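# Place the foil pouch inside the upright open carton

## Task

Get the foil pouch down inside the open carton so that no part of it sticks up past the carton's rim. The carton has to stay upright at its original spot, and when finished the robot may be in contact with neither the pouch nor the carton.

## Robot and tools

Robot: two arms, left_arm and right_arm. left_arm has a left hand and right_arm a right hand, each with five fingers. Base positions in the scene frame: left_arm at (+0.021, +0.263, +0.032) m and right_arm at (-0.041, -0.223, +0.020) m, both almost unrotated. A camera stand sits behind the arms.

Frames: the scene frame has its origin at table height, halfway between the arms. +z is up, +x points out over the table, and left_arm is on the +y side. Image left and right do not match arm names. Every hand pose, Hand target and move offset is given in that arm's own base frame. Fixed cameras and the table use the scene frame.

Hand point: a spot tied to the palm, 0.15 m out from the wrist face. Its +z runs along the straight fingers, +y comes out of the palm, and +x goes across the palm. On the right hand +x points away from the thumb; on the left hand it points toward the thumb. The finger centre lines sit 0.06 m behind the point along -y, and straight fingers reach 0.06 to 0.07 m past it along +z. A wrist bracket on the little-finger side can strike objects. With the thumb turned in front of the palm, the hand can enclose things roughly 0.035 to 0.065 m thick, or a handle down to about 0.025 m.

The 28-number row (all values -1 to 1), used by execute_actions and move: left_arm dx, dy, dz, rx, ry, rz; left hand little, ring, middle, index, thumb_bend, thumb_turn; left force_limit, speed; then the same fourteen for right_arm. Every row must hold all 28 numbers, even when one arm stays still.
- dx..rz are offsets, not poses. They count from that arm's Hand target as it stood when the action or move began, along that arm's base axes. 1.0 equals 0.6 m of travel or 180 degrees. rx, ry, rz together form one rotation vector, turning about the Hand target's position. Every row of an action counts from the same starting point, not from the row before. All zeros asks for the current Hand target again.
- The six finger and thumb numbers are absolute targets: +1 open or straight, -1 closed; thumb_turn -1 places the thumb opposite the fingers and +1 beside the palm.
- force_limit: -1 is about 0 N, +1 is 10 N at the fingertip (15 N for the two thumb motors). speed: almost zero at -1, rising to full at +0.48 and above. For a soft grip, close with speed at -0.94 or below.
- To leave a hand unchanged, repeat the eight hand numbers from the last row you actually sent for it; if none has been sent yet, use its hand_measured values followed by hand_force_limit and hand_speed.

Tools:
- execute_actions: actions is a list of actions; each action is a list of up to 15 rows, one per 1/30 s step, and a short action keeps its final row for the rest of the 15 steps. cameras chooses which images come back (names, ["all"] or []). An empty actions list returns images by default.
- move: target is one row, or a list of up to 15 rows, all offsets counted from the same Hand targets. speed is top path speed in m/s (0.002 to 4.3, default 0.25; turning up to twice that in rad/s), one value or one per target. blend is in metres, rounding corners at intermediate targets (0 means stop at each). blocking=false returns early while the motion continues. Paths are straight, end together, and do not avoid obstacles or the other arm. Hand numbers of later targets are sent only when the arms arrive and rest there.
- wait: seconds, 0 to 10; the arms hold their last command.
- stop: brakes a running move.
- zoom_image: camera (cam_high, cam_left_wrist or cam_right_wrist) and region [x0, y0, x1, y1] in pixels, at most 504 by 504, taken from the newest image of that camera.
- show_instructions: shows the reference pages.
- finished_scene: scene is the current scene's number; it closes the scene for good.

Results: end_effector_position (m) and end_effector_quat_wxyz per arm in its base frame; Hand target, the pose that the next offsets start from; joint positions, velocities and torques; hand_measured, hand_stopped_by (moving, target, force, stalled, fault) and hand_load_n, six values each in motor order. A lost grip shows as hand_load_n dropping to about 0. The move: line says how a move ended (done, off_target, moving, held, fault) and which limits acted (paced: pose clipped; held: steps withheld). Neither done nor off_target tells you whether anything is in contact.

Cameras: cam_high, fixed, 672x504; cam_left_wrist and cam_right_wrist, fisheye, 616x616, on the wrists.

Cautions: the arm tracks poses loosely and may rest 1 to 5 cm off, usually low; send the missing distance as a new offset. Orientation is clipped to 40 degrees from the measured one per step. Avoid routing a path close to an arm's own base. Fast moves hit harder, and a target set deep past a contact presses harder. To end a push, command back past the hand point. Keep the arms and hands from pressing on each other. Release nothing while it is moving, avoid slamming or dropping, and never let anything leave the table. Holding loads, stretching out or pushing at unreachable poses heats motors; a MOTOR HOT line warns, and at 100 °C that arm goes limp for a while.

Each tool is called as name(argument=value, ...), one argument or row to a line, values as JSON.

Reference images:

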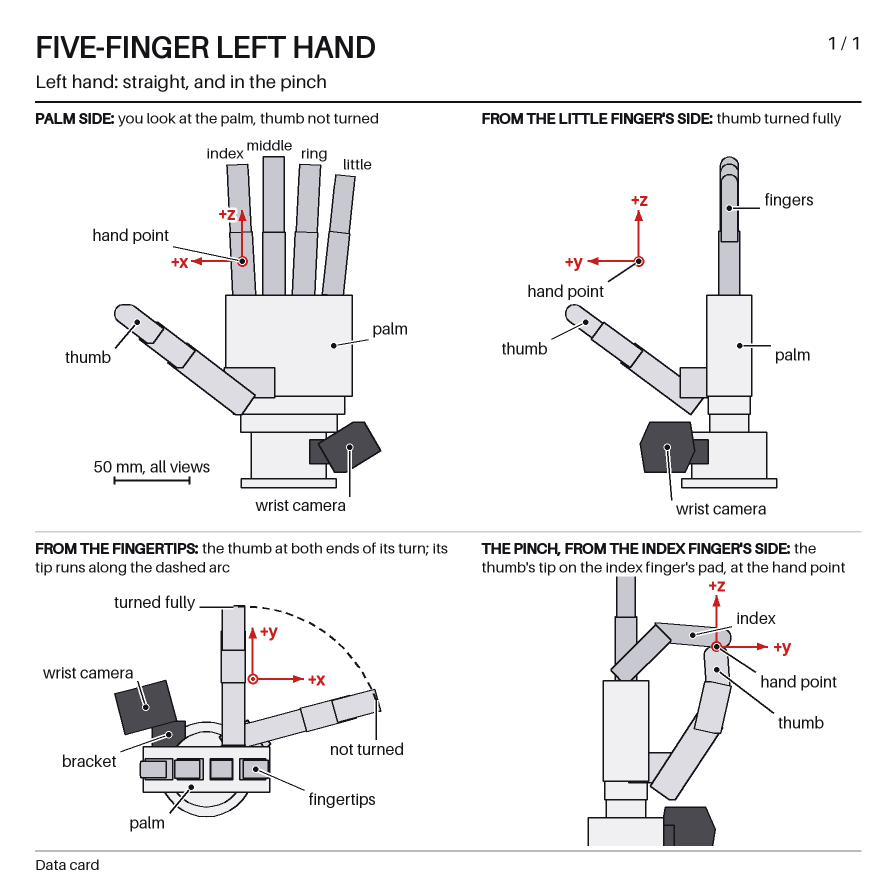

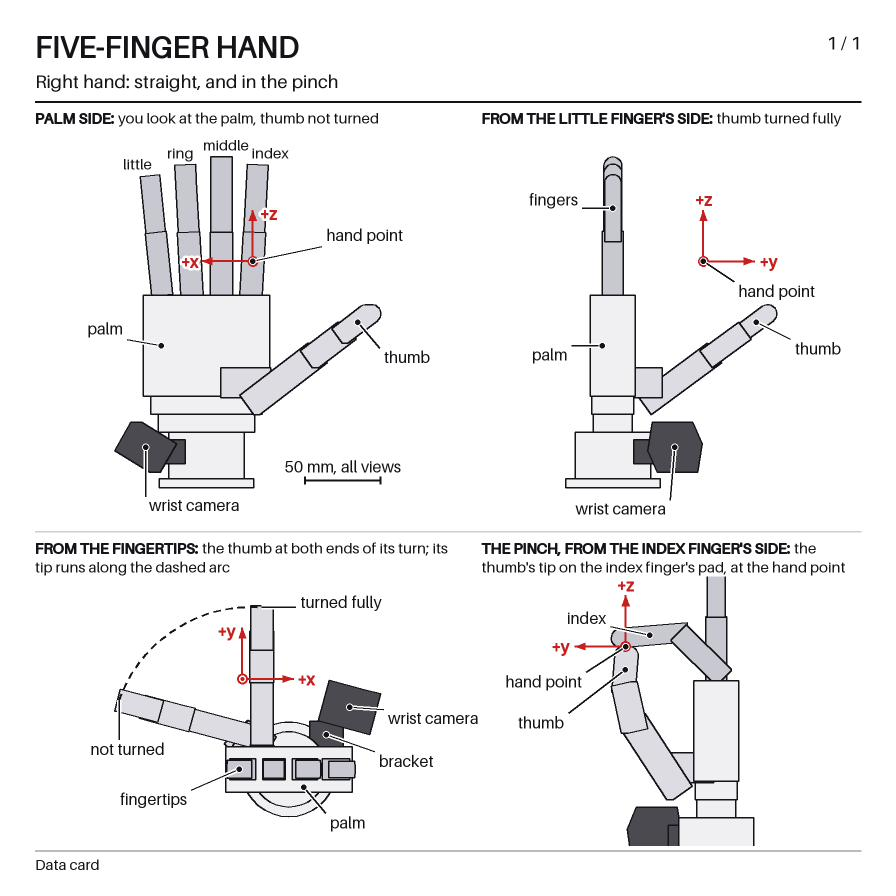

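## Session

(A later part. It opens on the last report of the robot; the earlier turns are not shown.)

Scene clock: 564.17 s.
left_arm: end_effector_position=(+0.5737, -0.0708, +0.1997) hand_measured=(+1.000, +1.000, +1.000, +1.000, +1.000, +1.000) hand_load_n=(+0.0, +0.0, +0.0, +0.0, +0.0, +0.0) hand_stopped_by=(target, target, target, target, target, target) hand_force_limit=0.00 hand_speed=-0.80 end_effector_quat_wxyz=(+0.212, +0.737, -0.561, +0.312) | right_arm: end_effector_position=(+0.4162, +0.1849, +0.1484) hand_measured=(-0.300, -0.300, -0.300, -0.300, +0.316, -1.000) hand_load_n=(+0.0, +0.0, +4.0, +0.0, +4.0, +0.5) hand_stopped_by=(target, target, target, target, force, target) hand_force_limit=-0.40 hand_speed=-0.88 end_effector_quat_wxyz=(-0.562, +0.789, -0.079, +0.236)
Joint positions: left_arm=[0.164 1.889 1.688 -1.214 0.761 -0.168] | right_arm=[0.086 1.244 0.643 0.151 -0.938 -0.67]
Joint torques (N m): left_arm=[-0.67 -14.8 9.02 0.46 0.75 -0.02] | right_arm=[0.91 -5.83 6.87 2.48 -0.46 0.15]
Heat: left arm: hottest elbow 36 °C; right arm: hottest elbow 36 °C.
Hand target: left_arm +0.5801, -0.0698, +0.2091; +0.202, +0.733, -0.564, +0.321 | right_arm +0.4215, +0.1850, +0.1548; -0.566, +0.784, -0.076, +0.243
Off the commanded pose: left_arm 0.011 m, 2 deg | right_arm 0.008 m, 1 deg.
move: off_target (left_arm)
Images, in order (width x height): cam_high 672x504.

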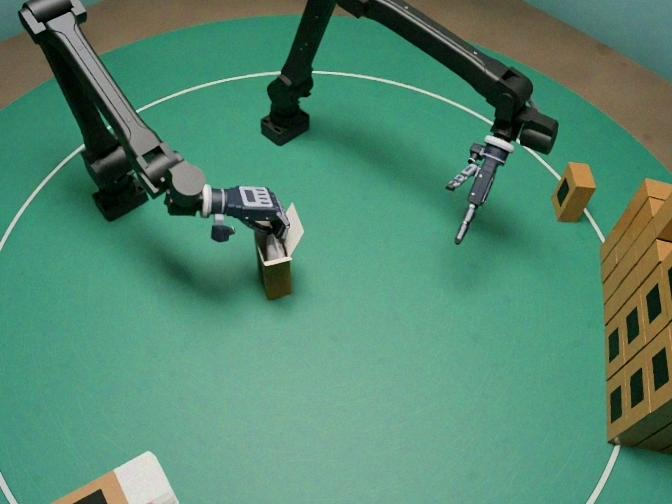

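Release slowly: open the thumb.

move(
  target=[0,0,0,0,0,0,1,1,1,1,1,1,0,-0.8,0,0,0,0,0,0,-0.3,-0.3,-0.3,-0.3,0.5,-1,-0.4,-0.9],
  speed=0.05,
  cameras=["cam_high","cam_right_wrist"],
)

zoom_image(
  camera="cam_high",
  region=[220, 180, 330, 310],
)

Scene clock: 567.30 s.
left_arm: end_effector_position=(+0.5737, -0.0708, +0.1997) hand_measured=(+1.000, +1.000, +1.000, +1.000, +1.000, +1.000) hand_load_n=(+0.0, +0.0, +0.0, +0.0, +0.0, +0.0) hand_stopped_by=(target, target, target, target, target, target) hand_force_limit=0.00 hand_speed=-0.80 end_effector_quat_wxyz=(+0.212, +0.737, -0.561, +0.312) | right_arm: end_effector_position=(+0.4165, +0.1851, +0.1489) hand_measured=(-0.300, -0.300, -0.300, -0.300, +0.500, -1.000) hand_load_n=(+0.0, +0.0, +0.0, +0.0, +0.0, +0.0) hand_stopped_by=(target, target, target, target, target, target) hand_force_limit=-0.40 hand_speed=-0.90 end_effector_quat_wxyz=(-0.562, +0.788, -0.078, +0.237)
Joint positions: left_arm=[0.164 1.889 1.688 -1.214 0.761 -0.168] | right_arm=[0.086 1.244 0.643 0.154 -0.939 -0.67]
Joint torques (N m): left_arm=[-0.73 -14.86 9.02 0.46 0.75 -0.02] | right_arm=[0.91 -5.77 6.87 2.37 -0.42 0.15]
Heat: left arm: hottest elbow 36 °C; right arm: hottest elbow 36 °C.
Hand target: left_arm +0.5801, -0.0698, +0.2091; +0.202, +0.733, -0.564, +0.321 | right_arm +0.4215, +0.1851, +0.1548; -0.566, +0.784, -0.076, +0.243
Off the commanded pose: left_arm 0.011 m, 2 deg | right_arm 0.008 m, 1 deg.
move: off_target (left_arm)
camera_calibration:
cam_right_wrist: T_world_to_cam=[[0.371301, -0.432401, -0.821684, 0.0470836], [-0.926818, -0.226045, -0.299854, 0.470115], [-0.0560805, 0.872887, -0.484688, 0.0532509], [0, 0, 0, 1]] pos_world=[0.421215, 0.0801444, 0.205464]
Images, in order (width x height): cam_high 672x504, cam_right_wrist 616x616.

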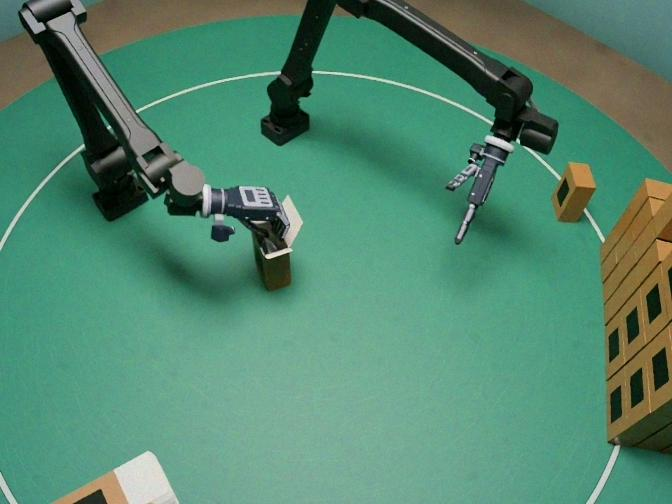

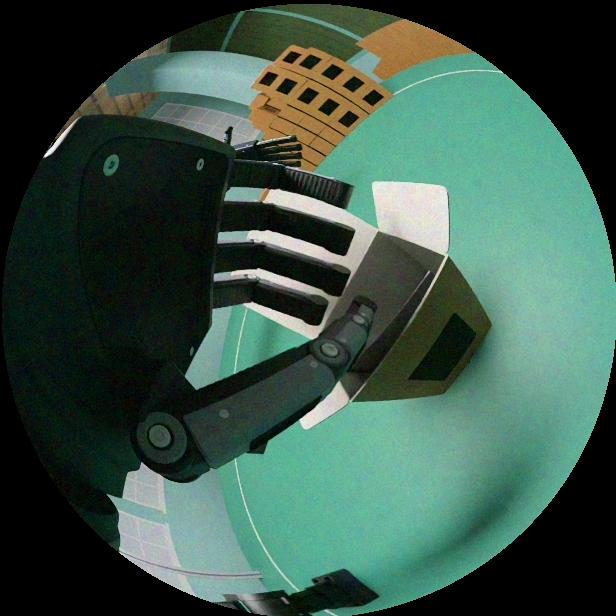

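Scaled by 3.877 from the camera's 672x504 image, which has a finer 960x720 frame.

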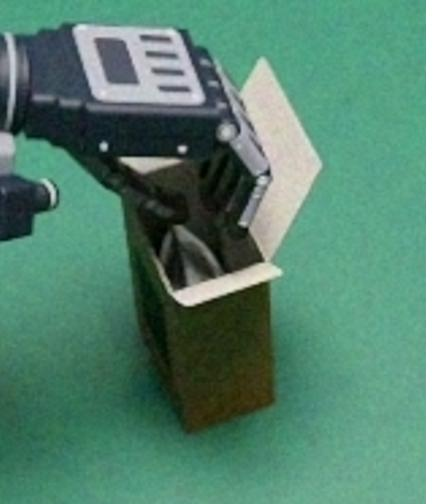

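move(
  target=[0,0,0,0,0,0,1,1,1,1,1,1,0,-0.8,0.015,0,0.12,0,0,0,-0.3,-0.3,-0.3,-0.3,0.5,-1,-0.4,-0.9],
  speed=0.08,
  cameras=["cam_high","cam_right_wrist"],
)

zoom_image(
  camera="cam_high",
  region=[220, 180, 330, 310],
)

Scene clock: 574.73 s.
left_arm: end_effector_position=(+0.5737, -0.0708, +0.1997) hand_measured=(+1.000, +1.000, +1.000, +1.000, +1.000, +1.000) hand_load_n=(+0.5, +0.0, +0.0, +0.0, +0.0, +0.0) hand_stopped_by=(target, target, target, target, target, target) hand_force_limit=0.00 hand_speed=-0.80 end_effector_quat_wxyz=(+0.212, +0.737, -0.561, +0.312) | right_arm: end_effector_position=(+0.4157, +0.1854, +0.1970) hand_measured=(-0.300, -0.300, -0.300, -0.300, +0.500, -1.000) hand_load_n=(+0.0, +0.0, +0.0, +0.0, +0.0, +0.0) hand_stopped_by=(target, target, target, target, target, target) hand_force_limit=-0.40 hand_speed=-0.90 end_effector_quat_wxyz=(-0.561, +0.793, -0.086, +0.223)
Joint positions: left_arm=[0.164 1.889 1.688 -1.214 0.761 -0.168] | right_arm=[0.086 1.169 0.743 -0.052 -0.941 -0.668]
Joint torques (N m): left_arm=[-0.73 -14.8 9.02 0.46 0.75 -0.02] | right_arm=[0.79 -6.48 10.56 1.22 -0.44 0.13]
Heat: left arm: hottest elbow 36 °C; right arm: hottest elbow 35 °C.
Hand target: left_arm +0.5801, -0.0698, +0.2091; +0.202, +0.733, -0.564, +0.321 | right_arm +0.4305, +0.1851, +0.2269; -0.566, +0.784, -0.076, +0.243
Off the commanded pose: left_arm 0.011 m, 2 deg | right_arm 0.033 m, 3 deg.
move: off_target (left_arm, right_arm)
camera_calibration:
cam_right_wrist: T_world_to_cam=[[0.344817, -0.432502, -0.833093, 0.10029], [-0.935801, -0.227733, -0.2691, 0.481817], [-0.0733363, 0.872399, -0.483262, 0.0832837], [0, 0, 0, 1]] pos_world=[0.422411, 0.0804447, 0.253456]
Images, in order (width x height): cam_high 672x504, cam_right_wrist 616x616.

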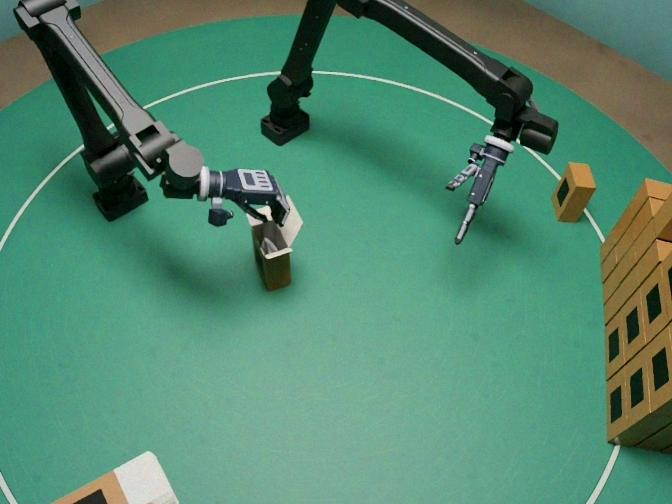

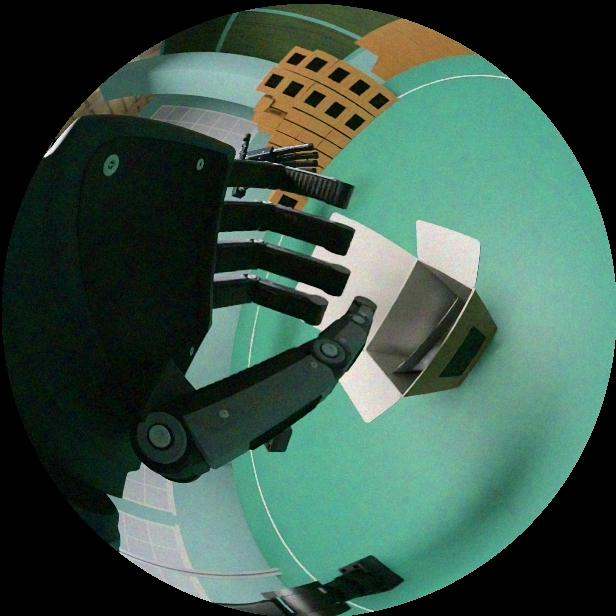

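Scaled by 3.877 from the camera's 672x504 image, which has a finer 960x720 frame.

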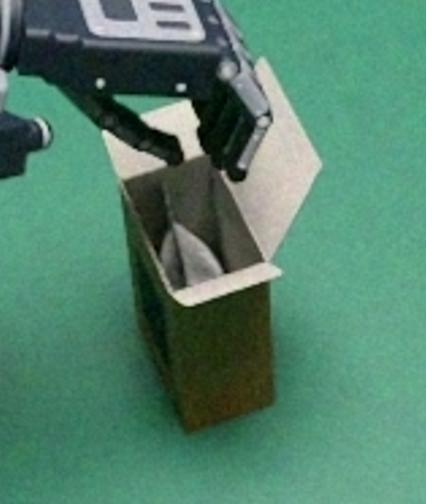

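move(
  target=[0,0,0,0,0,0,1,1,1,1,1,1,0,-0.8,0.0,0,0.15,0,0,0,-0.3,-0.3,-0.3,-0.3,0.5,-1,-0.4,-0.9],
  speed=0.15,
  cameras=["cam_high","cam_right_wrist"],
)

zoom_image(
  camera="cam_high",
  region=[220, 180, 330, 310],
)

zoom_image(
  camera="cam_right_wrist",
  region=[380, 200, 560, 420],
)

Scene clock: 578.37 s.
left_arm: end_effector_position=(+0.5737, -0.0708, +0.1997) hand_measured=(+1.000, +1.000, +1.000, +1.000, +1.000, +1.000) hand_load_n=(+0.0, +0.0, +0.0, +0.0, +0.0, -0.5) hand_stopped_by=(target, target, target, target, target, target) hand_force_limit=0.00 hand_speed=-0.80 end_effector_quat_wxyz=(+0.212, +0.737, -0.561, +0.312) | right_arm: end_effector_position=(+0.4190, +0.1858, +0.2860) hand_measured=(-0.300, -0.300, -0.300, -0.300, +0.500, -1.000) hand_load_n=(+0.0, +0.0, +0.0, +0.0, +0.5, +0.0) hand_stopped_by=(target, target, target, target, target, target) hand_force_limit=-0.40 hand_speed=-0.90 end_effector_quat_wxyz=(-0.562, +0.792, -0.087, +0.223)
Joint positions: left_arm=[0.164 1.889 1.688 -1.214 0.761 -0.168] | right_arm=[0.086 1.1 0.935 -0.311 -0.941 -0.663]
Joint torques (N m): left_arm=[-0.67 -14.8 9.03 0.47 0.75 -0.02] | right_arm=[0.79 -5.71 11.43 1.24 -0.42 0.08]
Heat: left arm: hottest elbow 36 °C; right arm: hottest elbow 36 °C.
Hand target: left_arm +0.5801, -0.0698, +0.2091; +0.202, +0.733, -0.564, +0.321 | right_arm +0.4305, +0.1850, +0.3166; -0.566, +0.784, -0.077, +0.243
Off the commanded pose: left_arm 0.011 m, 2 deg | right_arm 0.033 m, 3 deg.
move: off_target (left_arm, right_arm)
camera_calibration:
cam_right_wrist: T_world_to_cam=[[0.343201, -0.43099, -0.834542, 0.174236], [-0.936427, -0.225983, -0.268394, 0.508722], [-0.0729171, 0.873601, -0.481148, 0.125127], [0, 0, 0, 1]] pos_world=[0.425708, 0.0807449, 0.34215]
Images, in order (width x height): cam_high 672x504, cam_right_wrist 616x616.

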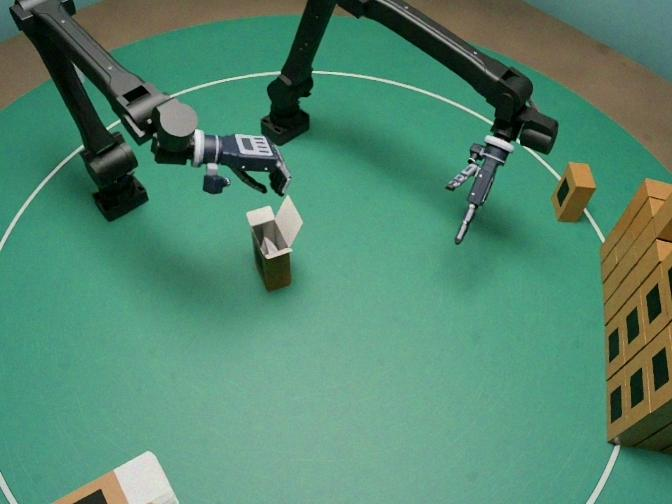

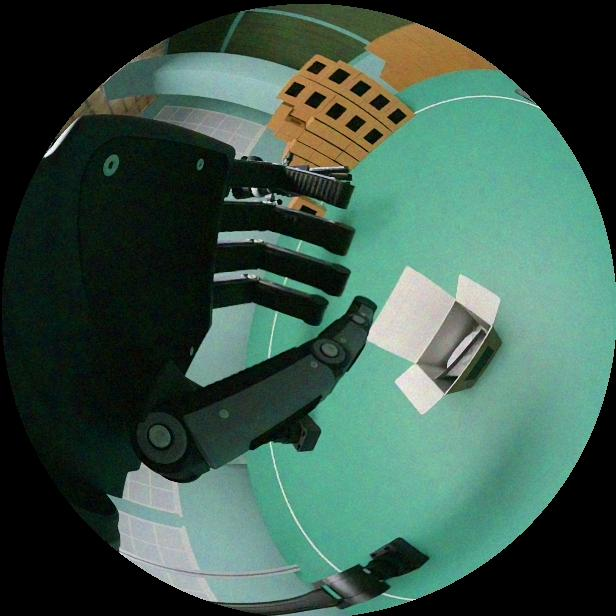

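Scaled by 3.877 from the camera's 672x504 image, which has a finer 960x720 frame.

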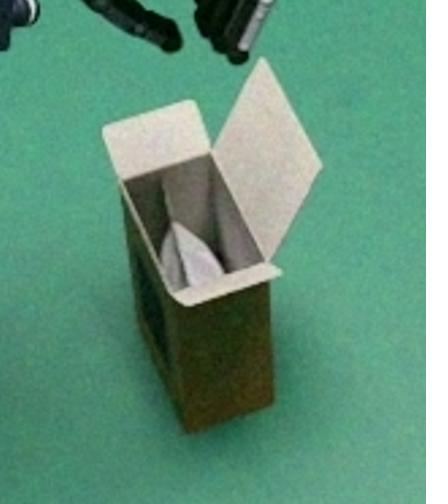

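Scaled by 2.291 from the camera's 616x616 image, which has a finer 880x880 frame.

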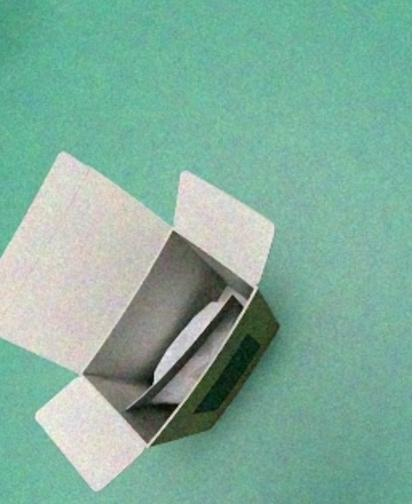

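finished_scene(
  scene=1,
)

The scene is finished: the task was done.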